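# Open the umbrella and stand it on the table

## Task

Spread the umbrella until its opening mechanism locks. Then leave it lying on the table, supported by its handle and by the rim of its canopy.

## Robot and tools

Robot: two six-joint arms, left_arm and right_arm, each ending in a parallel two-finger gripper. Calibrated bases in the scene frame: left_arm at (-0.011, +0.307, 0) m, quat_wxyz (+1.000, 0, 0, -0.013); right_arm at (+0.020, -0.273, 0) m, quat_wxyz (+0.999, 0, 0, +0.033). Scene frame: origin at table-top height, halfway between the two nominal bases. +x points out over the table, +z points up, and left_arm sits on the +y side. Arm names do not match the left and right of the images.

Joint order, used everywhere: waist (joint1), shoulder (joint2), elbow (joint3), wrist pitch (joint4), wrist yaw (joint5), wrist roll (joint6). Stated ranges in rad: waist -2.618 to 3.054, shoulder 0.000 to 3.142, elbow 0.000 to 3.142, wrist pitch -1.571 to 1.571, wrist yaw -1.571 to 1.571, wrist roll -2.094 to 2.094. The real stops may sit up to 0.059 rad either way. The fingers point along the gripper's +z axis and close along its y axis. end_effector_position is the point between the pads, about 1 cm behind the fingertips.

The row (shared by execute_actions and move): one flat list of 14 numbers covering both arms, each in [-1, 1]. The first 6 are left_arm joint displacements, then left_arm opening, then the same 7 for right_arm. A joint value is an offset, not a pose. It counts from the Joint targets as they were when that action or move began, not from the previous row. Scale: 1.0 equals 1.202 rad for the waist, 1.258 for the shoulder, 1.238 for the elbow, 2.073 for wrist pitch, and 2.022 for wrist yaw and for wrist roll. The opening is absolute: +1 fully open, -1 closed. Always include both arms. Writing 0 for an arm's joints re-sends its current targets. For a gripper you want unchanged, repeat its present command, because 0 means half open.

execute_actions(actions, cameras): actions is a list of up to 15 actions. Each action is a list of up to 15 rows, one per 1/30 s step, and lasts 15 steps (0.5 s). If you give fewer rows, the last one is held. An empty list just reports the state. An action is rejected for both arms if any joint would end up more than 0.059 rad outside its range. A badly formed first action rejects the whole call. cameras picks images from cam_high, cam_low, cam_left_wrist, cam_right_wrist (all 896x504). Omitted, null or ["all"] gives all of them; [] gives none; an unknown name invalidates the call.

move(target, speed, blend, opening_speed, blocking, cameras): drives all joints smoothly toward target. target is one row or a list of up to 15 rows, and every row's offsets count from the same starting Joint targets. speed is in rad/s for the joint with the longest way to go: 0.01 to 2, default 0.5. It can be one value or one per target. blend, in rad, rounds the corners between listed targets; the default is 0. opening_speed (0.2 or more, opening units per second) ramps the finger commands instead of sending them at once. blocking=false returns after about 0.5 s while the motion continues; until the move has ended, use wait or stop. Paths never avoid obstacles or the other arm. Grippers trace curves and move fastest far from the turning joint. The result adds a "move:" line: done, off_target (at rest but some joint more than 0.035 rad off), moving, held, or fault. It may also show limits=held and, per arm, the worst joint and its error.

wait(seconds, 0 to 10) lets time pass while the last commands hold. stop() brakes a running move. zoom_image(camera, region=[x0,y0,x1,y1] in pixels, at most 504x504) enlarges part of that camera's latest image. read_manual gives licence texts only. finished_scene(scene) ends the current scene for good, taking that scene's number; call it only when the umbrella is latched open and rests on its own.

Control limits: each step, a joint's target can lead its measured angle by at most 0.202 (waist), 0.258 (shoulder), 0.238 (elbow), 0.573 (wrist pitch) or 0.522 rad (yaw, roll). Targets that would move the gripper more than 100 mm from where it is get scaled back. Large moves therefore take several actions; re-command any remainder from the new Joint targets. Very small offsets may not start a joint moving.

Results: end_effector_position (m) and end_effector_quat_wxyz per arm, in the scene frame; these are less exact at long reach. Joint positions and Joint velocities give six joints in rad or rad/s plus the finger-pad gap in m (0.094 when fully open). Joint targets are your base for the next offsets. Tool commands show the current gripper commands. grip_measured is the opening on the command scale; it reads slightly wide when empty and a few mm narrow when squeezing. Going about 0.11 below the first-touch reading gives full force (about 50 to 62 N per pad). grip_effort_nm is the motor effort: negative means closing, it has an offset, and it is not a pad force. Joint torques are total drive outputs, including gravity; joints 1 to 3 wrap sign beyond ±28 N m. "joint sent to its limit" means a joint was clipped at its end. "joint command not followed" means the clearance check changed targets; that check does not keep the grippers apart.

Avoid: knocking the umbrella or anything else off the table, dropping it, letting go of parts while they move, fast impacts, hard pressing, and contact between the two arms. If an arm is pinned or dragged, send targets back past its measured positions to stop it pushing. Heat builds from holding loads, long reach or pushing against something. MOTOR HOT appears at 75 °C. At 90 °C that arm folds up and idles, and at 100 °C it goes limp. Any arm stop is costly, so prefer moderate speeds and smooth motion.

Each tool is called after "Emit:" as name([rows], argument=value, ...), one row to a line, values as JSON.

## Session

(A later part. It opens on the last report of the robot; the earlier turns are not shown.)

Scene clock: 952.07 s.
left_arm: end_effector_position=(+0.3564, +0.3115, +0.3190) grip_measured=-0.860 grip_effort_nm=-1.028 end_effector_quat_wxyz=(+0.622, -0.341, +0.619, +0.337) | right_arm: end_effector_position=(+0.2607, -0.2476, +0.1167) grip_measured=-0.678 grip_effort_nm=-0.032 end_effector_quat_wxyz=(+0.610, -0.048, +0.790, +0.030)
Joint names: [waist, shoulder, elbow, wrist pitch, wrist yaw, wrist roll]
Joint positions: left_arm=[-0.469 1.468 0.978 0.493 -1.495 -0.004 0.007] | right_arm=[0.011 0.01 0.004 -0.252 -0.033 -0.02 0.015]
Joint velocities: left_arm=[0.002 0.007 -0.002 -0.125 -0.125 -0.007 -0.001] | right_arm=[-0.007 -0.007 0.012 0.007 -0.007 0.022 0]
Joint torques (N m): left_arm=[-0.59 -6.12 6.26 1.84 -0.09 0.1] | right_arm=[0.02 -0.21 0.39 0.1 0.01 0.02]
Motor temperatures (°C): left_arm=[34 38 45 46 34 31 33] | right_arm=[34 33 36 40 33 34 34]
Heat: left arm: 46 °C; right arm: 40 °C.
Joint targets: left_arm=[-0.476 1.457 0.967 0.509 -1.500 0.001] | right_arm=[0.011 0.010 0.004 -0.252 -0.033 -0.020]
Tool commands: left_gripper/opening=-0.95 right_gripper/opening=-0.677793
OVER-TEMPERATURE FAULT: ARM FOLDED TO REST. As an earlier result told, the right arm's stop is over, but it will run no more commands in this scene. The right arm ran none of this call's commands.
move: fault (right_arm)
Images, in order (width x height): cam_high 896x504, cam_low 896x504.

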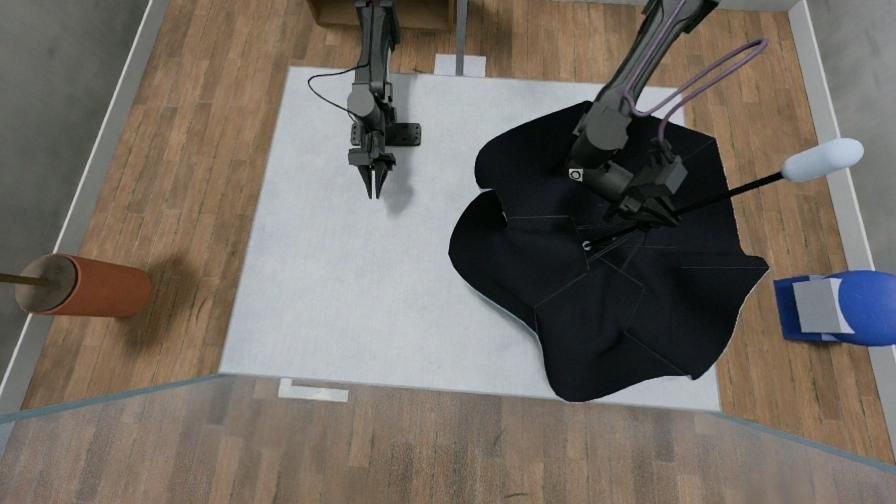

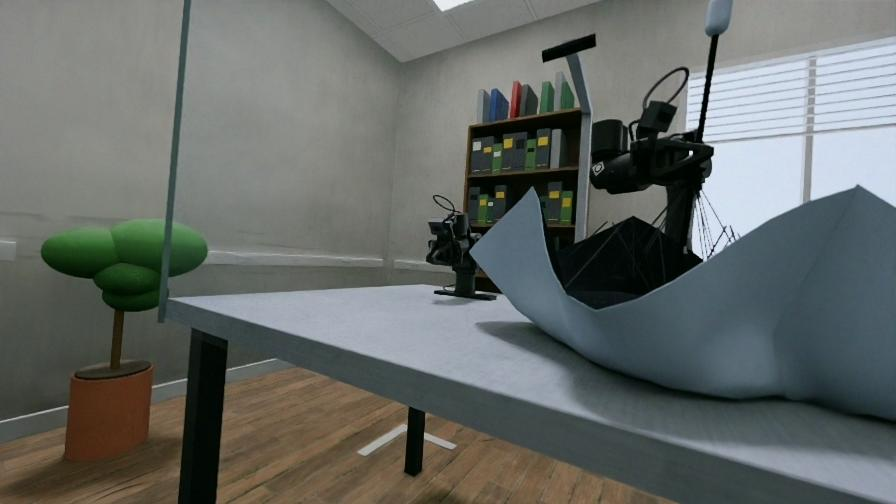

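Emit:
move(target=[0, 0.0159, -0.0500, 0.0300, 0, 0, -0.95, 0, 0, 0, 0, 0, 0, -0.6778], speed=0.2, cameras=["cam_high", "cam_low"])

Emit:
zoom_image(camera="cam_high", region=[440, 80, 800, 420])

Scene clock: 954.90 s.
left_arm: end_effector_position=(+0.3526, +0.3135, +0.3045) grip_measured=-0.860 grip_effort_nm=-1.038 end_effector_quat_wxyz=(+0.622, -0.342, +0.619, +0.337) | right_arm: end_effector_position=(+0.2607, -0.2476, +0.1167) grip_measured=-0.678 grip_effort_nm=-0.042 end_effector_quat_wxyz=(+0.610, -0.048, +0.790, +0.030)
Joint names: [waist, shoulder, elbow, wrist pitch, wrist yaw, wrist roll]
Joint positions: left_arm=[-0.469 1.468 0.917 0.556 -1.495 -0.004 0.007] | right_arm=[0.011 0.01 0.004 -0.252 -0.033 -0.02 0.015]
Joint velocities: left_arm=[-0.027 0.012 0.007 0.007 -0.081 -0.066 -0.001] | right_arm=[0.002 -0.007 -0.007 -0.007 -0.022 -0.051 -0.001]
Joint torques (N m): left_arm=[-0.58 -4.56 6.08 1.85 -0.08 0.1] | right_arm=[0.03 -0.24 0.38 0.12 -0.01 0.02]
Motor temperatures (°C): left_arm=[34 38 45 45 34 31 33] | right_arm=[34 33 36 40 33 34 34]
Heat: left arm: 45 °C; right arm: 40 °C.
Joint targets: left_arm=[-0.476 1.477 0.905 0.572 -1.500 0.001] | right_arm=[0.011 0.010 0.004 -0.252 -0.033 -0.020]
Tool commands: left_gripper/opening=-0.95 right_gripper/opening=-0.677793
OVER-TEMPERATURE FAULT: ARM FOLDED TO REST. As an earlier result told, the right arm's stop is over, but it will run no more commands in this scene. The right arm ran none of this call's commands.
move: fault (right_arm)
Images, in order (width x height): cam_high 896x504, cam_low 896x504.

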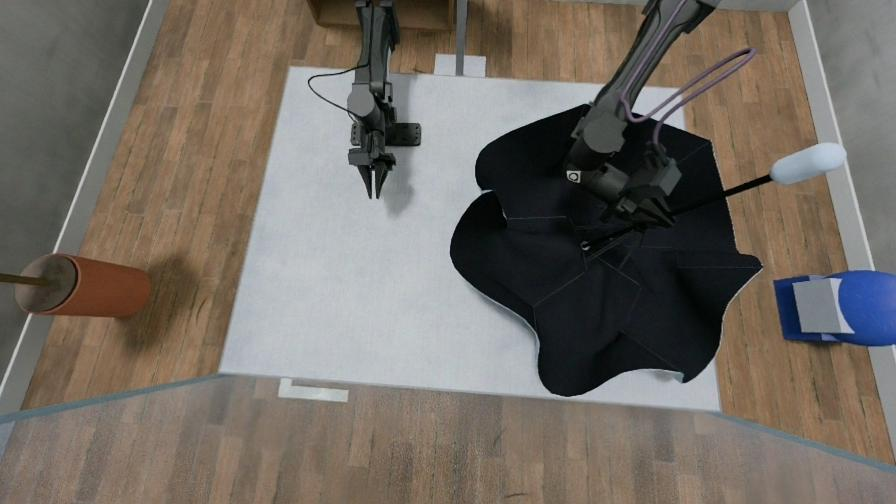

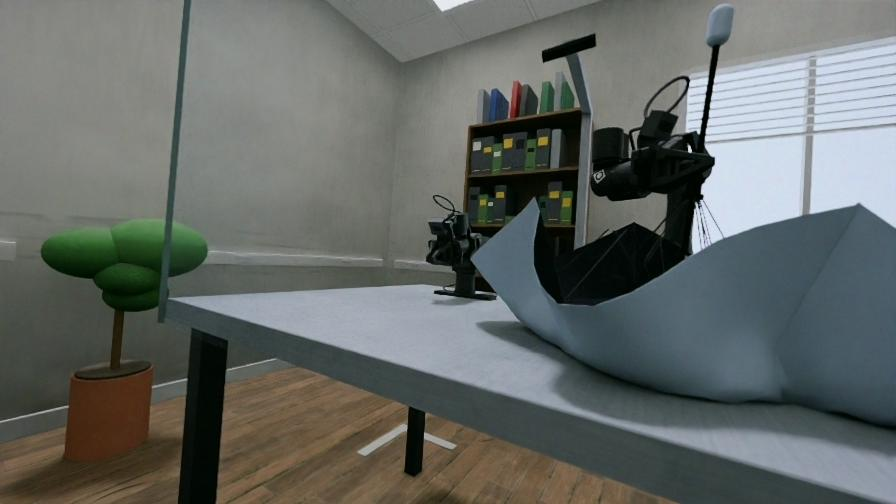

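Scaled by 1.400 from the camera's 896x504 image, which has a finer 1280x720 frame.

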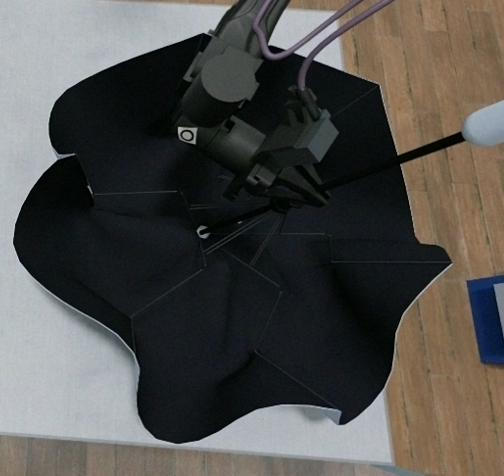

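Emit:
move(target=[0, 0.0175, -0.0370, 0.0320, 0, 0, -0.95, 0, 0, 0, 0, 0, 0, -0.6778], speed=0.2, cameras=["cam_high"])

Scene clock: 970.43 s.
left_arm: end_effector_position=(+0.3518, +0.3140, +0.2935) grip_measured=-0.860 grip_effort_nm=-1.038 end_effector_quat_wxyz=(+0.624, -0.345, +0.616, +0.335) | right_arm: end_effector_position=(+0.2607, -0.2476, +0.1167) grip_measured=-0.678 grip_effort_nm=-0.037 end_effector_quat_wxyz=(+0.610, -0.048, +0.790, +0.030)
Joint names: [waist, shoulder, elbow, wrist pitch, wrist yaw, wrist roll]
Joint positions: left_arm=[-0.469 1.484 0.878 0.63 -1.498 0.006 0.007] | right_arm=[0.011 0.01 0.004 -0.252 -0.033 -0.02 0.015]
Joint velocities: left_arm=[0.002 -0.007 -0.017 -0.066 -0.051 -0.007 0.001] | right_arm=[0.022 0.002 0.002 -0.022 0.081 -0.066 0]
Joint torques (N m): left_arm=[-0.59 -4.16 5.39 1.75 -0.03 -0.01] | right_arm=[0.03 -0.23 0.35 0.1 0 0.01]
Motor temperatures (°C): left_arm=[34 37 43 45 34 31 33] | right_arm=[34 33 36 39 33 34 34]
Heat: left arm: 45 °C; right arm: 39 °C.
Joint targets: left_arm=[-0.476 1.499 0.859 0.638 -1.500 0.001] | right_arm=[0.011 0.010 0.004 -0.252 -0.033 -0.020]
Tool commands: left_gripper/opening=-0.95 right_gripper/opening=-0.677793
OVER-TEMPERATURE FAULT: ARM FOLDED TO REST. As an earlier result told, the right arm's stop is over, but it will run no more commands in this scene. The right arm ran none of this call's commands.
move: fault (right_arm)
Images, in order (width x height): cam_high 896x504.

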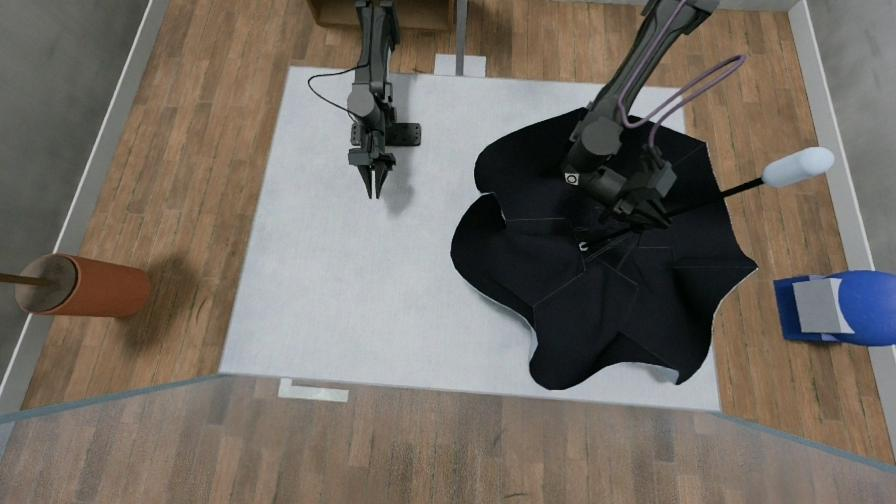

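Emit:
move(target=[0, 0.0175, -0.0370, 0.0320, 0, 0, -0.95, 0, 0, 0, 0, 0, 0, -0.6778], speed=0.2, cameras=["cam_high"])

Scene clock: 972.77 s.
left_arm: end_effector_position=(+0.3477, +0.3164, +0.2927) grip_measured=-0.860 grip_effort_nm=-1.038 end_effector_quat_wxyz=(+0.628, -0.358, +0.607, +0.329) | right_arm: end_effector_position=(+0.2607, -0.2476, +0.1167) grip_measured=-0.678 grip_effort_nm=-0.032 end_effector_quat_wxyz=(+0.610, -0.048, +0.790, +0.030)
Joint names: [waist, shoulder, elbow, wrist pitch, wrist yaw, wrist roll]
Joint positions: left_arm=[-0.469 1.484 0.852 0.722 -1.51 0.04 0.007] | right_arm=[0.011 0.01 0.004 -0.252 -0.033 -0.02 0.015]
Joint velocities: left_arm=[0.012 0.002 -0.012 -0.051 -0.007 -0.037 0] | right_arm=[-0.012 0.012 -0.012 0.066 -0.022 0.007 0]
Joint torques (N m): left_arm=[-0.59 -2.51 3.82 1.44 0.11 -0.4] | right_arm=[-0.06 -0.21 0.42 0.11 0.01 0.03]
Motor temperatures (°C): left_arm=[34 37 42 44 34 31 33] | right_arm=[34 33 36 39 33 34 34]
Heat: left arm: 44 °C; right arm: 39 °C.
Joint targets: left_arm=[-0.476 1.521 0.813 0.704 -1.500 0.001] | right_arm=[0.011 0.010 0.004 -0.252 -0.033 -0.020]
Tool commands: left_gripper/opening=-0.95 right_gripper/opening=-0.677793
OVER-TEMPERATURE FAULT: ARM FOLDED TO REST. As an earlier result told, the right arm's stop is over, but it will run no more commands in this scene. The right arm ran none of this call's commands.
move: fault (right_arm), off_target (left_arm); left_arm: the elbow is farthest, 0.039 rad from its target
Images, in order (width x height): cam_high 896x504.

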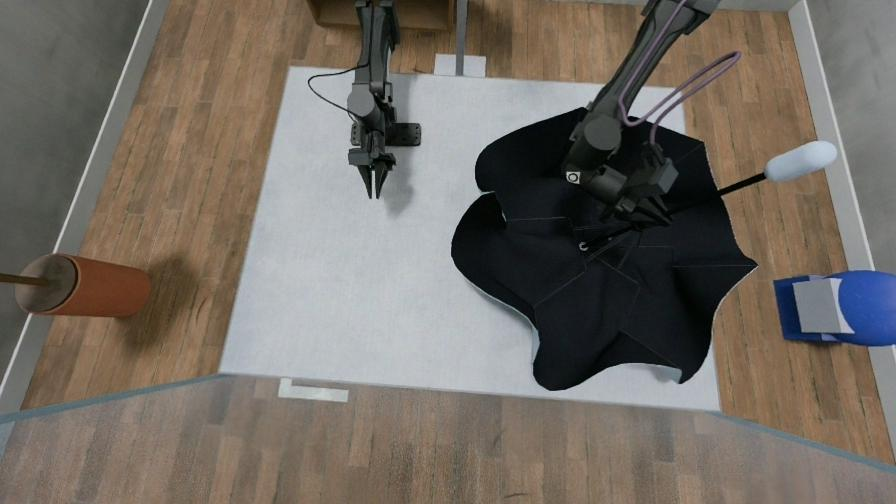

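Emit:
move(target=[-0.1327, -0.1161, -0.0307, -0.0502, 0, 0, -0.95, 0, 0, 0, 0, 0, 0, -0.6778], speed=0.15, cameras=["cam_high", "cam_low"])

Emit:
zoom_image(camera="cam_high", region=[440, 80, 800, 420])

Scene clock: 990.57 s.
left_arm: end_effector_position=(+0.3285, +0.2731, +0.2944) grip_measured=-0.860 grip_effort_nm=-1.038 end_effector_quat_wxyz=(+0.647, -0.302, +0.638, +0.286) | right_arm: end_effector_position=(+0.2607, -0.2476, +0.1167) grip_measured=-0.678 grip_effort_nm=-0.042 end_effector_quat_wxyz=(+0.610, -0.048, +0.790, +0.030)
Joint names: [waist, shoulder, elbow, wrist pitch, wrist yaw, wrist roll]
Joint positions: left_arm=[-0.624 1.39 0.797 0.631 -1.509 0.012 0.007] | right_arm=[0.011 0.01 0.004 -0.252 -0.033 -0.02 0.015]
Joint velocities: left_arm=[0.007 -0.012 -0.032 0.051 0.037 -0.007 -0.001] | right_arm=[-0.007 -0.002 -0.017 0.022 0.022 -0.007 -0.002]
Joint torques (N m): left_arm=[-0.96 -5.64 5.2 1.34 0.08 -0.06] | right_arm=[0.02 -0.24 0.39 0.1 0 0.02]
Motor temperatures (°C): left_arm=[34 36 41 43 34 31 34] | right_arm=[34 33 36 38 33 34 34]
Heat: left arm: 43 °C; right arm: 38 °C.
Joint targets: left_arm=[-0.636 1.375 0.775 0.600 -1.500 0.001] | right_arm=[0.011 0.010 0.004 -0.252 -0.033 -0.020]
Tool commands: left_gripper/opening=-0.95 right_gripper/opening=-0.677792
OVER-TEMPERATURE FAULT: ARM FOLDED TO REST. As an earlier result told, the right arm's stop is over, but it will run no more commands in this scene. The right arm ran none of this call's commands.
move: fault (right_arm)
Images, in order (width x height): cam_high 896x504, cam_low 896x504.

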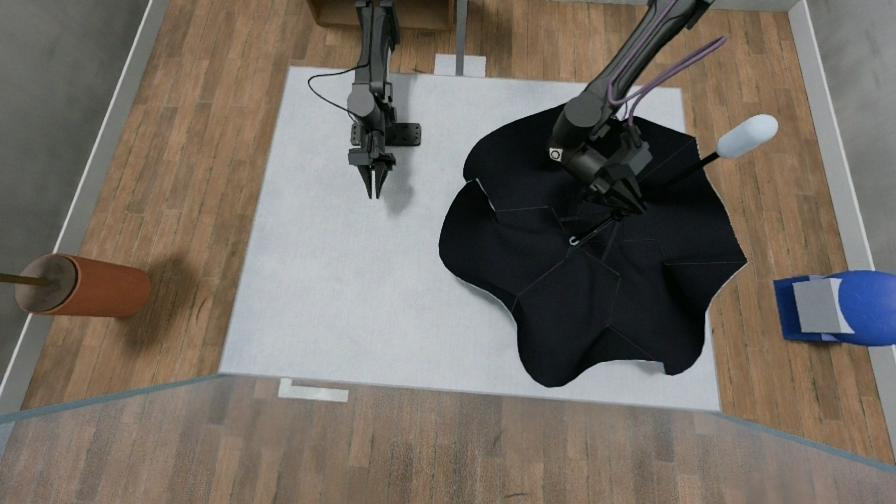

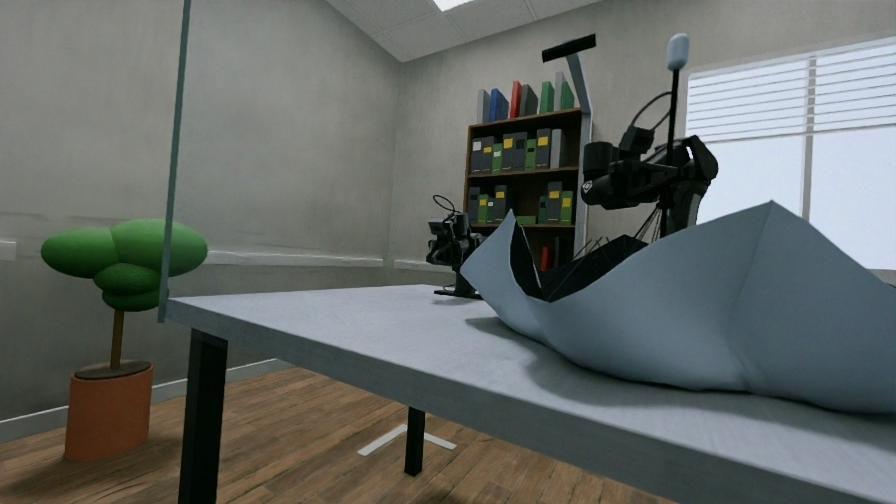

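Scaled by 1.400 from the camera's 896x504 image, which has a finer 1280x720 frame.

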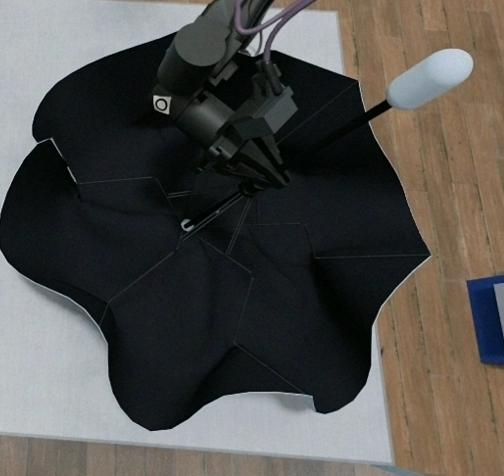

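Emit:
move(target=[-0.0491, -0.0161, -0.0435, 0.0162, 0, 0, -0.95, 0, 0, 0, 0, 0, 0, -0.6778], speed=0.15, cameras=["cam_high", "cam_low"])

Emit:
zoom_image(camera="cam_high", region=[440, 80, 800, 420])

Scene clock: 1000.03 s.
left_arm: end_effector_position=(+0.3187, +0.2622, +0.2938) grip_measured=-0.860 grip_effort_nm=-1.033 end_effector_quat_wxyz=(+0.657, -0.290, +0.643, +0.265) | right_arm: end_effector_position=(+0.2607, -0.2476, +0.1167) grip_measured=-0.678 grip_effort_nm=-0.037 end_effector_quat_wxyz=(+0.610, -0.048, +0.790, +0.030)
Joint names: [waist, shoulder, elbow, wrist pitch, wrist yaw, wrist roll]
Joint positions: left_arm=[-0.675 1.352 0.757 0.659 -1.509 0.023 0.007] | right_arm=[0.011 0.01 0.004 -0.252 -0.033 -0.02 0.015]
Joint velocities: left_arm=[-0.002 0.002 0.007 0.007 -0.007 -0.007 0.001] | right_arm=[-0.017 0.002 -0.017 0.066 -0.037 -0.066 0.001]
Joint torques (N m): left_arm=[-1.62 -4 4.11 1.4 0.1 -0.23] | right_arm=[0.02 -0.23 0.34 0.1 -0.01 0.02]
Motor temperatures (°C): left_arm=[34 37 41 42 34 31 34] | right_arm=[34 33 36 38 33 34 34]
Heat: left arm: 42 °C; right arm: 38 °C.
Joint targets: left_arm=[-0.695 1.354 0.721 0.634 -1.500 0.001] | right_arm=[0.011 0.010 0.004 -0.252 -0.033 -0.020]
Tool commands: left_gripper/opening=-0.95 right_gripper/opening=-0.677793
OVER-TEMPERATURE FAULT: ARM FOLDED TO REST. As an earlier result told, the right arm's stop is over, but it will run no more commands in this scene. The right arm ran none of this call's commands.
move: fault (right_arm), off_target (left_arm); left_arm: the elbow is farthest, 0.036 rad from its target
Images, in order (width x height): cam_high 896x504, cam_low 896x504.

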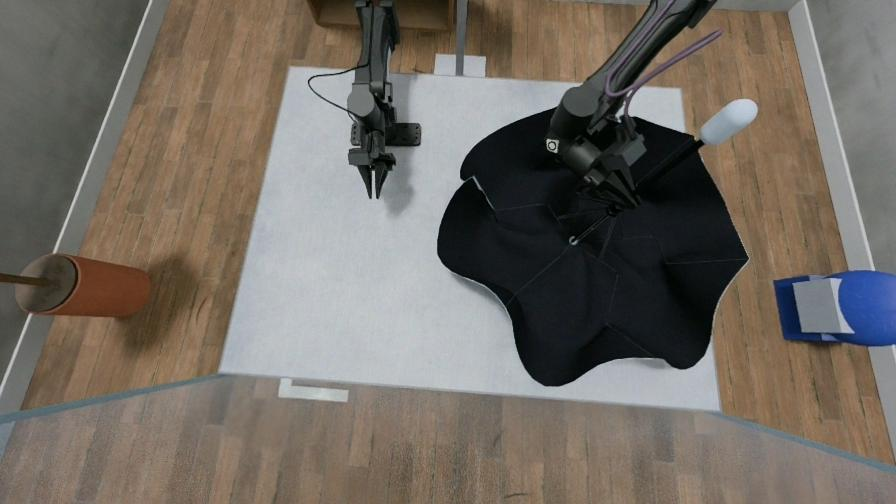

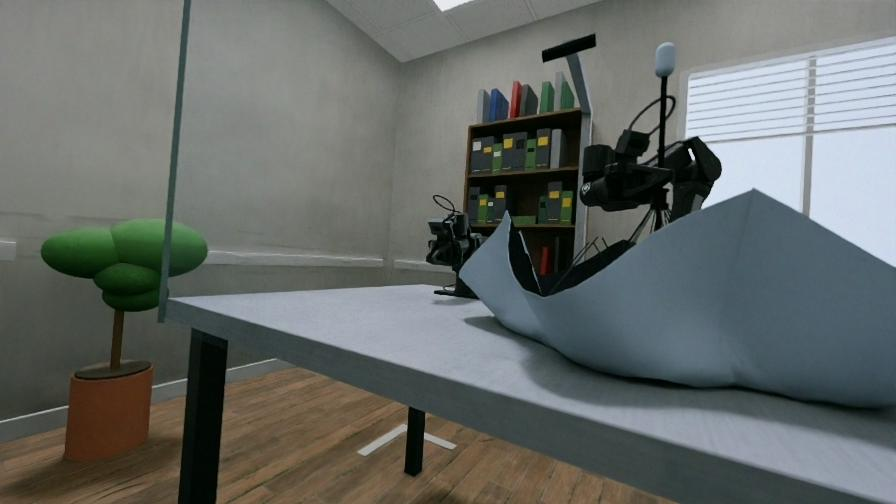

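Scaled by 1.400 from the camera's 896x504 image, which has a finer 1280x720 frame.

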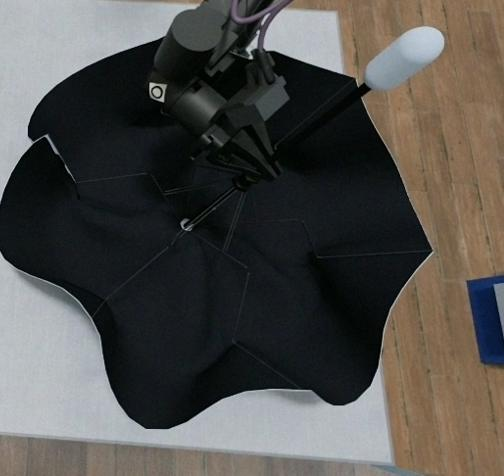

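Emit:
move(target=[0, 0, 0, 0, 0, 0, -0.82, 0, 0, 0, 0, 0, 0, -0.6778], opening_speed=0.3, cameras=["cam_high", "cam_low"])

Emit:
zoom_image(camera="cam_high", region=[440, 80, 800, 420])

Scene clock: 1007.27 s.
left_arm: end_effector_position=(+0.3183, +0.2592, +0.2938) grip_measured=-0.817 grip_effort_nm=-0.159 end_effector_quat_wxyz=(+0.658, -0.287, +0.645, +0.262) | right_arm: end_effector_position=(+0.2607, -0.2476, +0.1167) grip_measured=-0.678 grip_effort_nm=-0.042 end_effector_quat_wxyz=(+0.610, -0.048, +0.790, +0.030)
Joint names: [waist, shoulder, elbow, wrist pitch, wrist yaw, wrist roll]
Joint positions: left_arm=[-0.685 1.352 0.757 0.659 -1.509 0.024 0.009] | right_arm=[0.011 0.01 0.004 -0.252 -0.033 -0.02 0.015]
Joint velocities: left_arm=[0.002 -0.007 -0.007 -0.081 -0.066 -0.081 0.001] | right_arm=[0.002 0.002 -0.007 -0.037 0.095 -0.037 0]
Joint torques (N m): left_arm=[-0.84 -3.97 4.18 1.38 0.09 -0.22] | right_arm=[-0.01 -0.25 0.38 0.11 0 0.02]
Motor temperatures (°C): left_arm=[34 37 41 42 34 31 34] | right_arm=[34 33 35 38 33 34 34]
Heat: left arm: 42 °C; right arm: 38 °C.
Joint targets: left_arm=[-0.695 1.354 0.721 0.634 -1.500 0.001] | right_arm=[0.011 0.010 0.004 -0.252 -0.033 -0.020]
Tool commands: left_gripper/opening=-0.82 right_gripper/opening=-0.677793
OVER-TEMPERATURE FAULT: ARM FOLDED TO REST. As an earlier result told, the right arm's stop is over, but it will run no more commands in this scene. The right arm ran none of this call's commands.
move: fault (right_arm), off_target (left_arm); left_arm: the elbow is farthest, 0.036 rad from its target
Images, in order (width x height): cam_high 896x504, cam_low 896x504.

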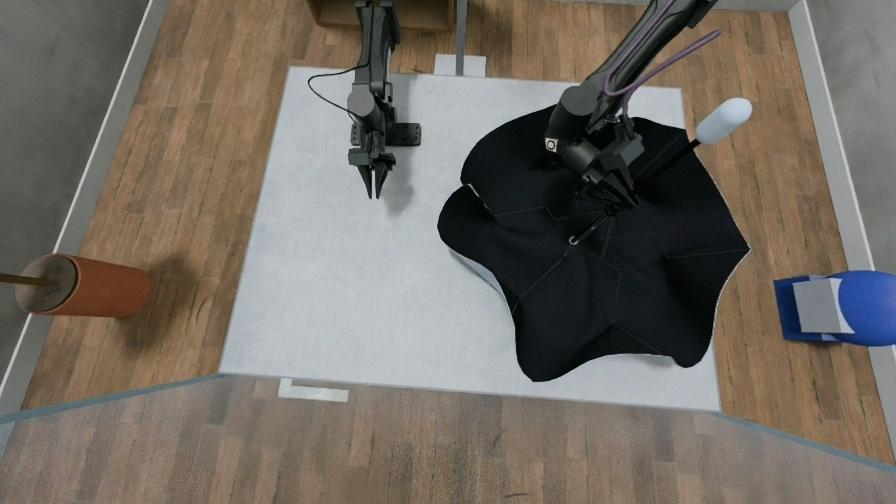

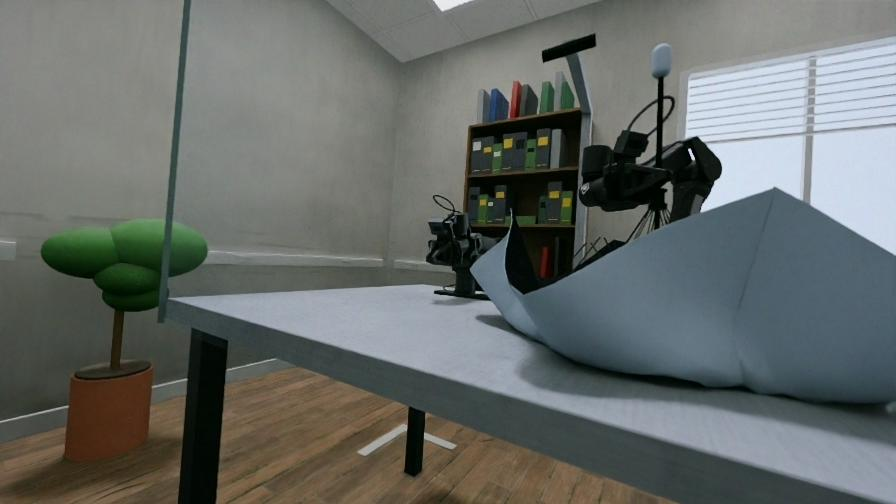

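Scaled by 1.400 from the camera's 896x504 image, which has a finer 1280x720 frame.

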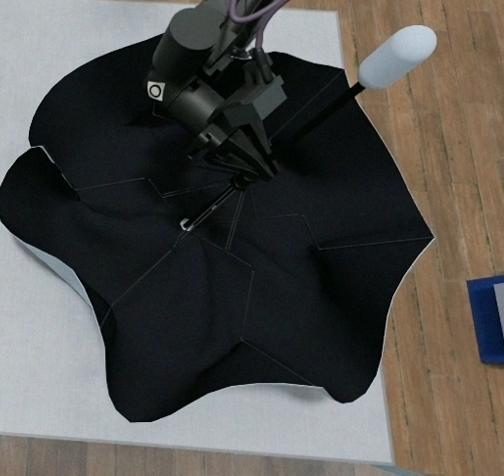

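Emit:
move(target=[0, 0.0519, -0.0666, 0.0708, 0, 0, -0.82, 0, 0, 0, 0, 0, 0, -0.6778], speed=0.15, cameras=["cam_high", "cam_low"])

Emit:
zoom_image(camera="cam_high", region=[440, 80, 800, 420])

Scene clock: 1012.57 s.
left_arm: end_effector_position=(+0.3154, +0.2616, +0.2922) grip_measured=-0.811 grip_effort_nm=-0.496 end_effector_quat_wxyz=(+0.672, -0.312, +0.629, +0.235) | right_arm: end_effector_position=(+0.2607, -0.2476, +0.1167) grip_measured=-0.678 grip_effort_nm=-0.032 end_effector_quat_wxyz=(+0.610, -0.048, +0.790, +0.030)
Joint names: [waist, shoulder, elbow, wrist pitch, wrist yaw, wrist roll]
Joint positions: left_arm=[-0.685 1.363 0.71 0.857 -1.506 0.08 0.009] | right_arm=[0.011 0.01 0.004 -0.252 -0.033 -0.02 0.015]
Joint velocities: left_arm=[0.002 -0.007 -0.012 0.007 -0.051 -0.051 0] | right_arm=[-0.002 -0.002 0.002 0.007 0.066 -0.037 0]
Joint torques (N m): left_arm=[-0.83 -0.03 1.26 0.81 0.17 -0.85] | right_arm=[-0.03 -0.23 0.36 0.1 -0.01 0.02]
Motor temperatures (°C): left_arm=[34 36 41 42 33 31 33] | right_arm=[34 33 35 37 33 34 34]
Heat: left arm: 42 °C; right arm: 37 °C.
Joint targets: left_arm=[-0.695 1.420 0.639 0.780 -1.500 0.001] | right_arm=[0.011 0.010 0.004 -0.252 -0.033 -0.020]
Tool commands: left_gripper/opening=-0.82 right_gripper/opening=-0.677793
OVER-TEMPERATURE FAULT: ARM FOLDED TO REST. As an earlier result told, the right arm's stop is over, but it will run no more commands in this scene. The right arm ran none of this call's commands.
move: fault (right_arm), off_target (left_arm); left_arm: the wrist roll is farthest, 0.079 rad from its target
Images, in order (width x height): cam_high 896x504, cam_low 896x504.

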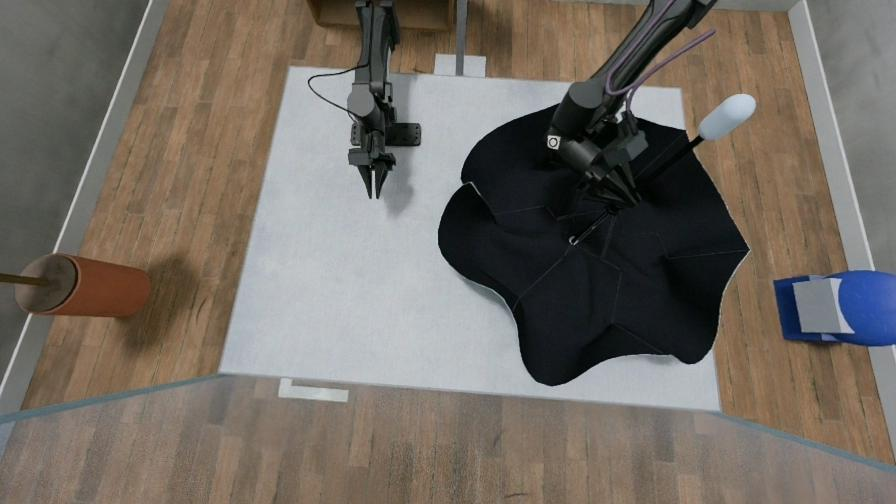

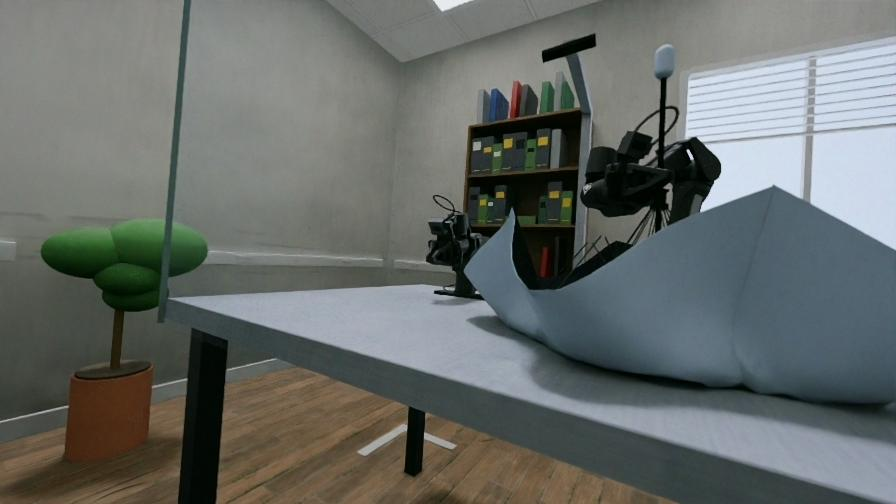

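Scaled by 1.400 from the camera's 896x504 image, which has a finer 1280x720 frame.

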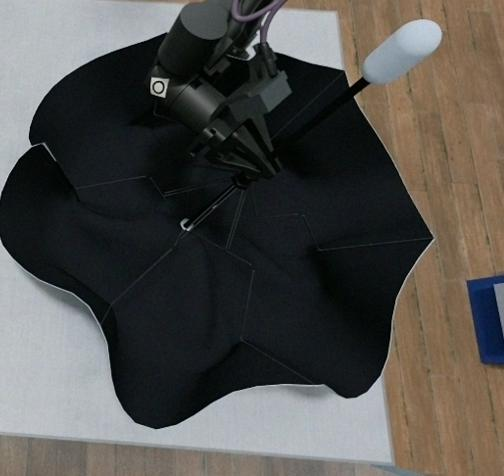

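Emit:
move(target=[0, 0.0692, -0.0570, -0.1060, 0, 0, -0.82, 0, 0, 0, 0, 0, 0, -0.6778], speed=0.15, cameras=["cam_high", "cam_low"])

Emit:
zoom_image(camera="cam_high", region=[440, 80, 800, 420])

Scene clock: 1021.57 s.
left_arm: end_effector_position=(+0.3253, +0.2517, +0.2873) grip_measured=-0.818 grip_effort_nm=-0.886 end_effector_quat_wxyz=(+0.675, -0.271, +0.645, +0.236) | right_arm: end_effector_position=(+0.2607, -0.2476, +0.1167) grip_measured=-0.678 grip_effort_nm=-0.037 end_effector_quat_wxyz=(+0.610, -0.048, +0.790, +0.030)
Joint names: [waist, shoulder, elbow, wrist pitch, wrist yaw, wrist roll]
Joint positions: left_arm=[-0.685 1.381 0.706 0.844 -1.443 0.107 0.009] | right_arm=[0.011 0.01 0.004 -0.252 -0.033 -0.02 0.015]
Joint velocities: left_arm=[0.002 -0.012 -0.007 -0.022 -0.007 0.022 -0.003] | right_arm=[-0.012 0.007 -0.002 -0.022 -0.022 -0.007 0]
Joint torques (N m): left_arm=[-0.85 5.19 -4.14 -1.27 -0.48 -1.16] | right_arm=[0.05 -0.21 0.35 0.11 0.01 0.02]
Motor temperatures (°C): left_arm=[34 36 40 41 33 32 33] | right_arm=[34 33 35 37 33 34 34]
Heat: left arm: 41 °C; right arm: 37 °C.
Joint targets: left_arm=[-0.695 1.507 0.568 0.561 -1.500 0.001] | right_arm=[0.011 0.010 0.004 -0.252 -0.033 -0.020]
Tool commands: left_gripper/opening=-0.82 right_gripper/opening=-0.677793
OVER-TEMPERATURE FAULT: ARM FOLDED TO REST. As an earlier result told, the right arm's stop is over, but it will run no more commands in this scene. The right arm ran none of this call's commands.
move: fault (right_arm), off_target (left_arm); left_arm: the wrist pitch is farthest, 0.284 rad from its target
Images, in order (width x height): cam_high 896x504, cam_low 896x504.

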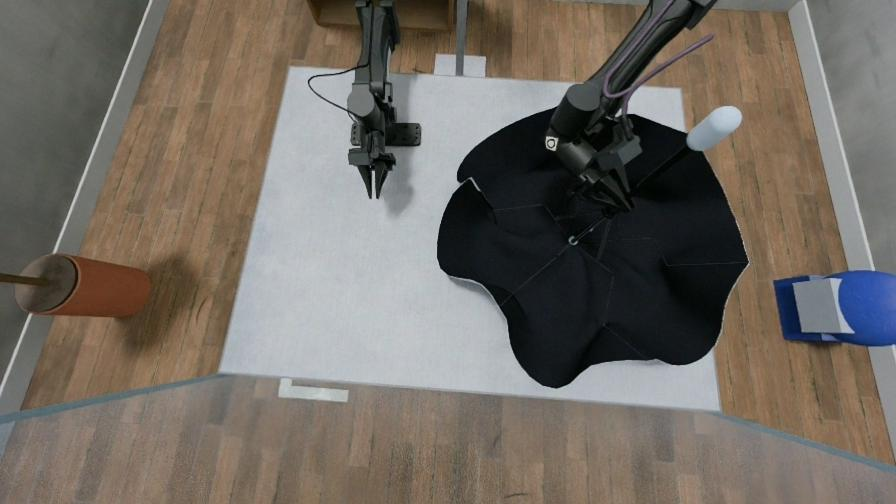

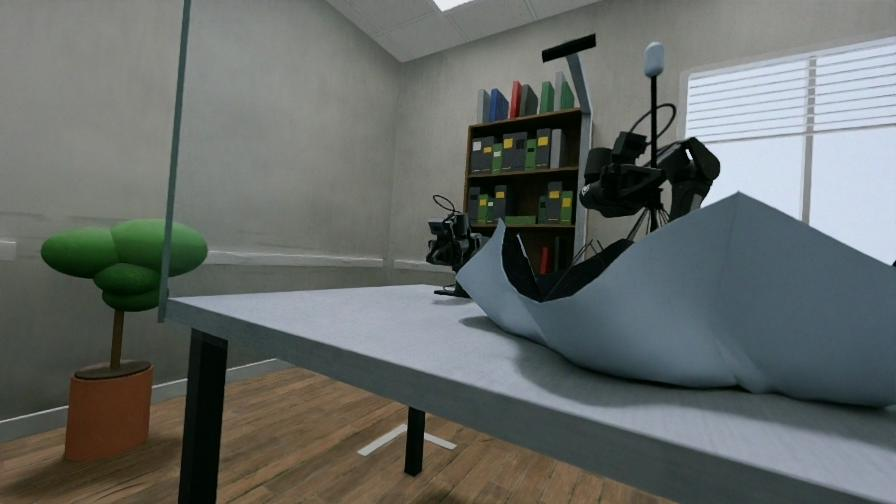

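Scaled by 1.400 from the camera's 896x504 image, which has a finer 1280x720 frame.

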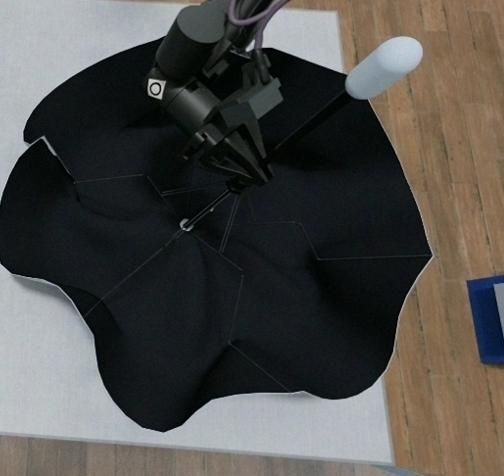

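Emit:
move(target=[0, -0.0692, 0.0570, 0.0500, 0, 0, -0.82, 0, 0, 0, 0, 0, 0, -0.6778], speed=0.3, cameras=[])

Emit:
move(target=[0, 0, 0, 0, 0, 0, -0.75, 0, 0, 0, 0, 0, 0, -0.6778], opening_speed=0.2, cameras=["cam_high", "cam_low", "cam_left_wrist"])

Emit:
zoom_image(camera="cam_high", region=[440, 80, 800, 420])

Scene clock: 1028.63 s.
left_arm: end_effector_position=(+0.3199, +0.2573, +0.2901) grip_measured=-0.816 grip_effort_nm=-0.549 end_effector_quat_wxyz=(+0.671, -0.289, +0.639, +0.239) | right_arm: end_effector_position=(+0.2607, -0.2476, +0.1167) grip_measured=-0.678 grip_effort_nm=-0.037 end_effector_quat_wxyz=(+0.610, -0.048, +0.790, +0.030)
Joint names: [waist, shoulder, elbow, wrist pitch, wrist yaw, wrist roll]
Joint positions: left_arm=[-0.685 1.364 0.711 0.817 -1.476 0.081 0.009] | right_arm=[0.011 0.01 0.004 -0.252 -0.033 -0.02 0.015]
Joint velocities: left_arm=[-0.002 0.002 -0.007 -0.037 0.066 -0.022 0] | right_arm=[-0.012 -0.022 0.002 -0.081 0.037 0.022 -0.001]
Joint torques (N m): left_arm=[-0.84 -0.06 1.22 0.06 -0.15 -0.83] | right_arm=[-0.05 -0.24 0.39 0.11 0.01 0.01]
Motor temperatures (°C): left_arm=[34 36 40 42 33 32 33] | right_arm=[34 33 35 37 33 34 34]
Heat: left arm: 42 °C; right arm: 37 °C.
Joint targets: left_arm=[-0.695 1.420 0.638 0.664 -1.500 0.001] | right_arm=[0.011 0.010 0.004 -0.252 -0.033 -0.020]
Tool commands: left_gripper/opening=-0.82 right_gripper/opening=-0.677792
OVER-TEMPERATURE FAULT: ARM FOLDED TO REST. As an earlier result told, the right arm's stop is over, but it will run no more commands in this scene. The right arm ran none of this call's commands.
move: fault (right_arm), off_target (left_arm); left_arm: the wrist pitch is farthest, 0.153 rad from its target
No camera images: "cameras" was empty.

Scene clock: 1029.60 s.
left_arm: end_effector_position=(+0.3191, +0.2570, +0.2531) grip_measured=-0.751 grip_effort_nm=0.042 end_effector_quat_wxyz=(+0.647, -0.255, +0.661, +0.282) | right_arm: end_effector_position=(+0.2607, -0.2476, +0.1167) grip_measured=-0.678 grip_effort_nm=-0.037 end_effector_quat_wxyz=(+0.610, -0.048, +0.790, +0.030)
Joint names: [waist, shoulder, elbow, wrist pitch, wrist yaw, wrist roll]
Joint positions: left_arm=[-0.688 1.408 0.659 0.712 -1.492 0.005 0.012] | right_arm=[0.011 0.01 0.004 -0.252 -0.033 -0.02 0.015]
Joint velocities: left_arm=[0.002 -0.002 0.007 -0.081 0.037 -0.022 0] | right_arm=[0.007 0.007 -0.007 -0.037 -0.037 -0.007 0]
Joint torques (N m): left_arm=[-0.54 -3.54 4.96 1.22 -0.13 0] | right_arm=[-0.02 -0.21 0.38 0.1 0.01 0.03]
Motor temperatures (°C): left_arm=[34 36 40 41 33 32 33] | right_arm=[34 33 35 37 33 34 34]
Heat: left arm: 41 °C; right arm: 37 °C.
Joint targets: left_arm=[-0.695 1.420 0.639 0.664 -1.500 0.001] | right_arm=[0.011 0.010 0.004 -0.252 -0.033 -0.020]
Tool commands: left_gripper/opening=-0.75 right_gripper/opening=-0.677793
OVER-TEMPERATURE FAULT: ARM FOLDED TO REST. As an earlier result told, the right arm's stop is over, but it will run no more commands in this scene. The right arm ran none of this call's commands.
move: fault (right_arm), off_target (left_arm); left_arm: the wrist pitch is farthest, 0.048 rad from its target
Images, in order (width x height): cam_high 896x504, cam_low 896x504, cam_left_wrist 896x504.

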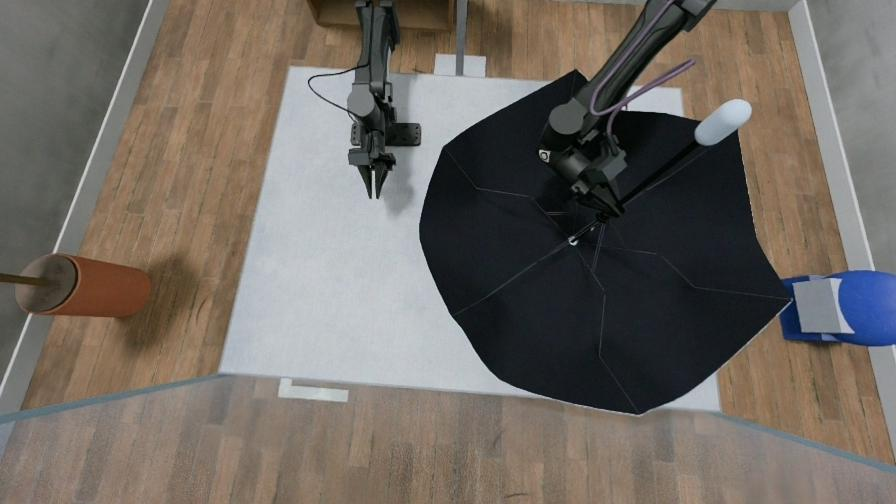

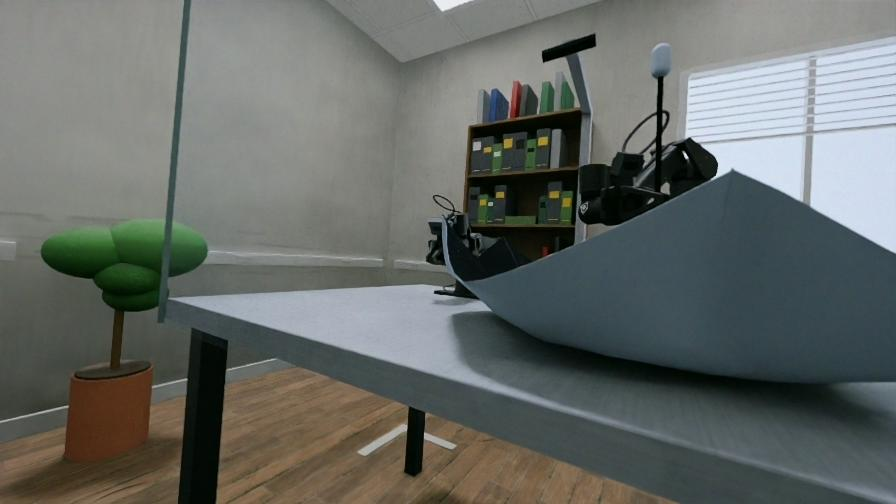

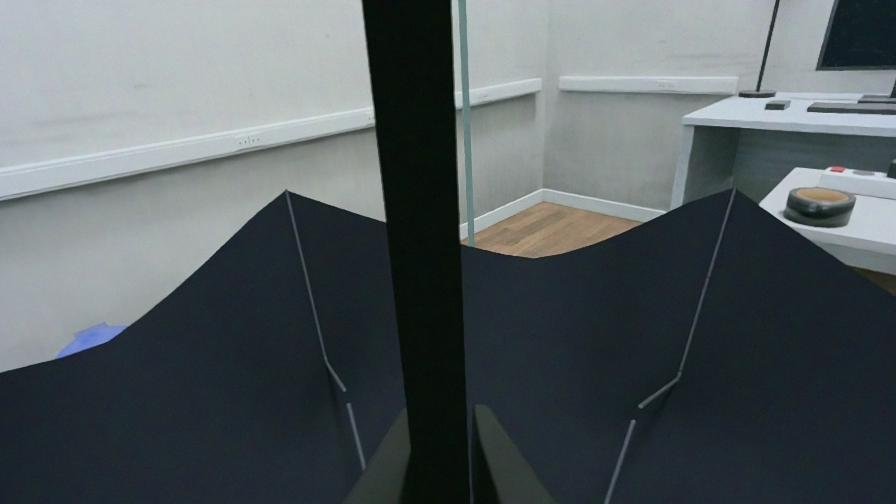

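Scaled by 1.400 from the camera's 896x504 image, which has a finer 1280x720 frame.

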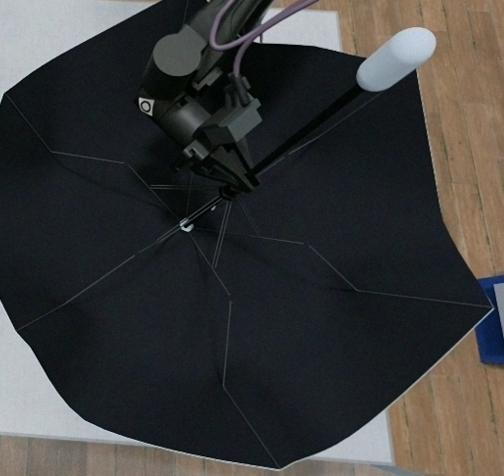

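Emit:
move(target=[0, 0.0695, -0.0570, 0.1085, 0, 0, -0.75, 0, 0, 0, 0, 0, 0, -0.6778], speed=0.15, cameras=["cam_high", "cam_low"])

Emit:
zoom_image(camera="cam_high", region=[440, 80, 800, 420])

Scene clock: 1033.47 s.
left_arm: end_effector_position=(+0.3185, +0.2568, +0.2382) grip_measured=-0.750 grip_effort_nm=0.022 end_effector_quat_wxyz=(+0.663, -0.290, +0.643, +0.252) | right_arm: end_effector_position=(+0.2607, -0.2476, +0.1167) grip_measured=-0.678 grip_effort_nm=-0.027 end_effector_quat_wxyz=(+0.610, -0.048, +0.790, +0.030)
Joint names: [waist, shoulder, elbow, wrist pitch, wrist yaw, wrist roll]
Joint positions: left_arm=[-0.69 1.476 0.605 0.939 -1.502 0.007 0.012] | right_arm=[0.011 0.01 0.004 -0.252 -0.033 -0.02 0.015]
Joint velocities: left_arm=[-0.012 -0.007 -0.007 0.007 -0.037 -0.066 0.001] | right_arm=[0.002 0.002 0.027 -0.022 0.007 -0.007 0]
Joint torques (N m): left_arm=[-0.34 -2.36 3.32 1.13 0.03 -0.03] | right_arm=[-0.01 -0.23 0.38 0.11 -0.02 0.01]
Motor temperatures (°C): left_arm=[34 36 40 41 33 32 33] | right_arm=[34 33 35 37 33 34 34]
Heat: left arm: 41 °C; right arm: 37 °C.
Joint targets: left_arm=[-0.695 1.507 0.568 0.889 -1.500 0.001] | right_arm=[0.011 0.010 0.004 -0.252 -0.033 -0.020]
Tool commands: left_gripper/opening=-0.75 right_gripper/opening=-0.677792
OVER-TEMPERATURE FAULT: ARM FOLDED TO REST. As an earlier result told, the right arm's stop is over, but it will run no more commands in this scene. The right arm ran none of this call's commands.
move: fault (right_arm), off_target (left_arm); left_arm: the wrist pitch is farthest, 0.050 rad from its target
Images, in order (width x height): cam_high 896x504, cam_low 896x504.

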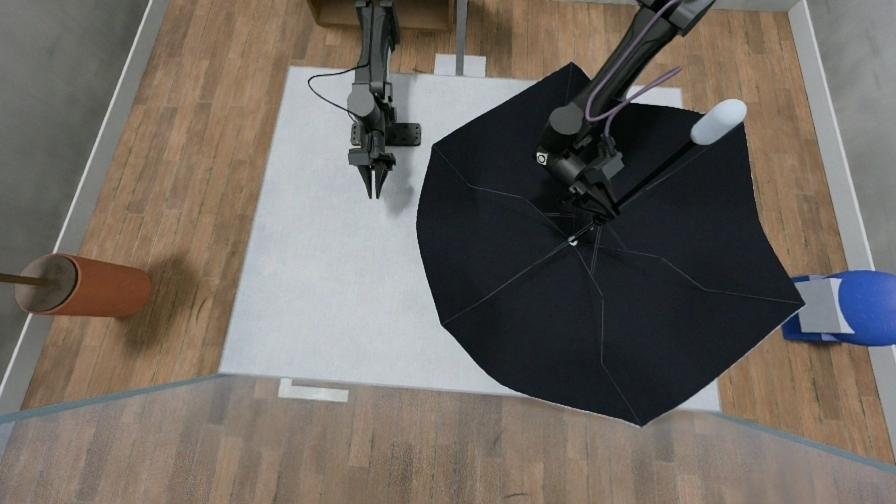

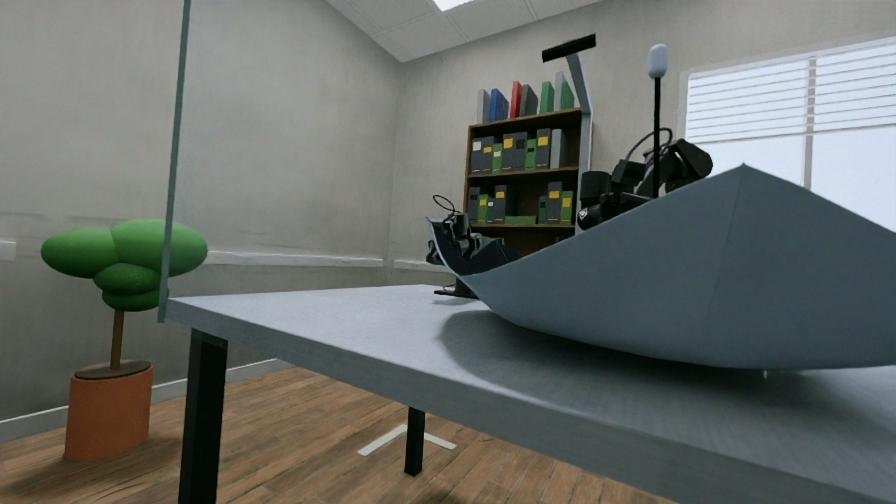

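Scaled by 1.400 from the camera's 896x504 image, which has a finer 1280x720 frame.

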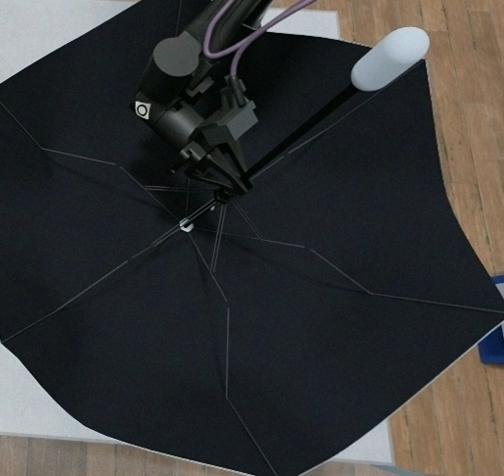

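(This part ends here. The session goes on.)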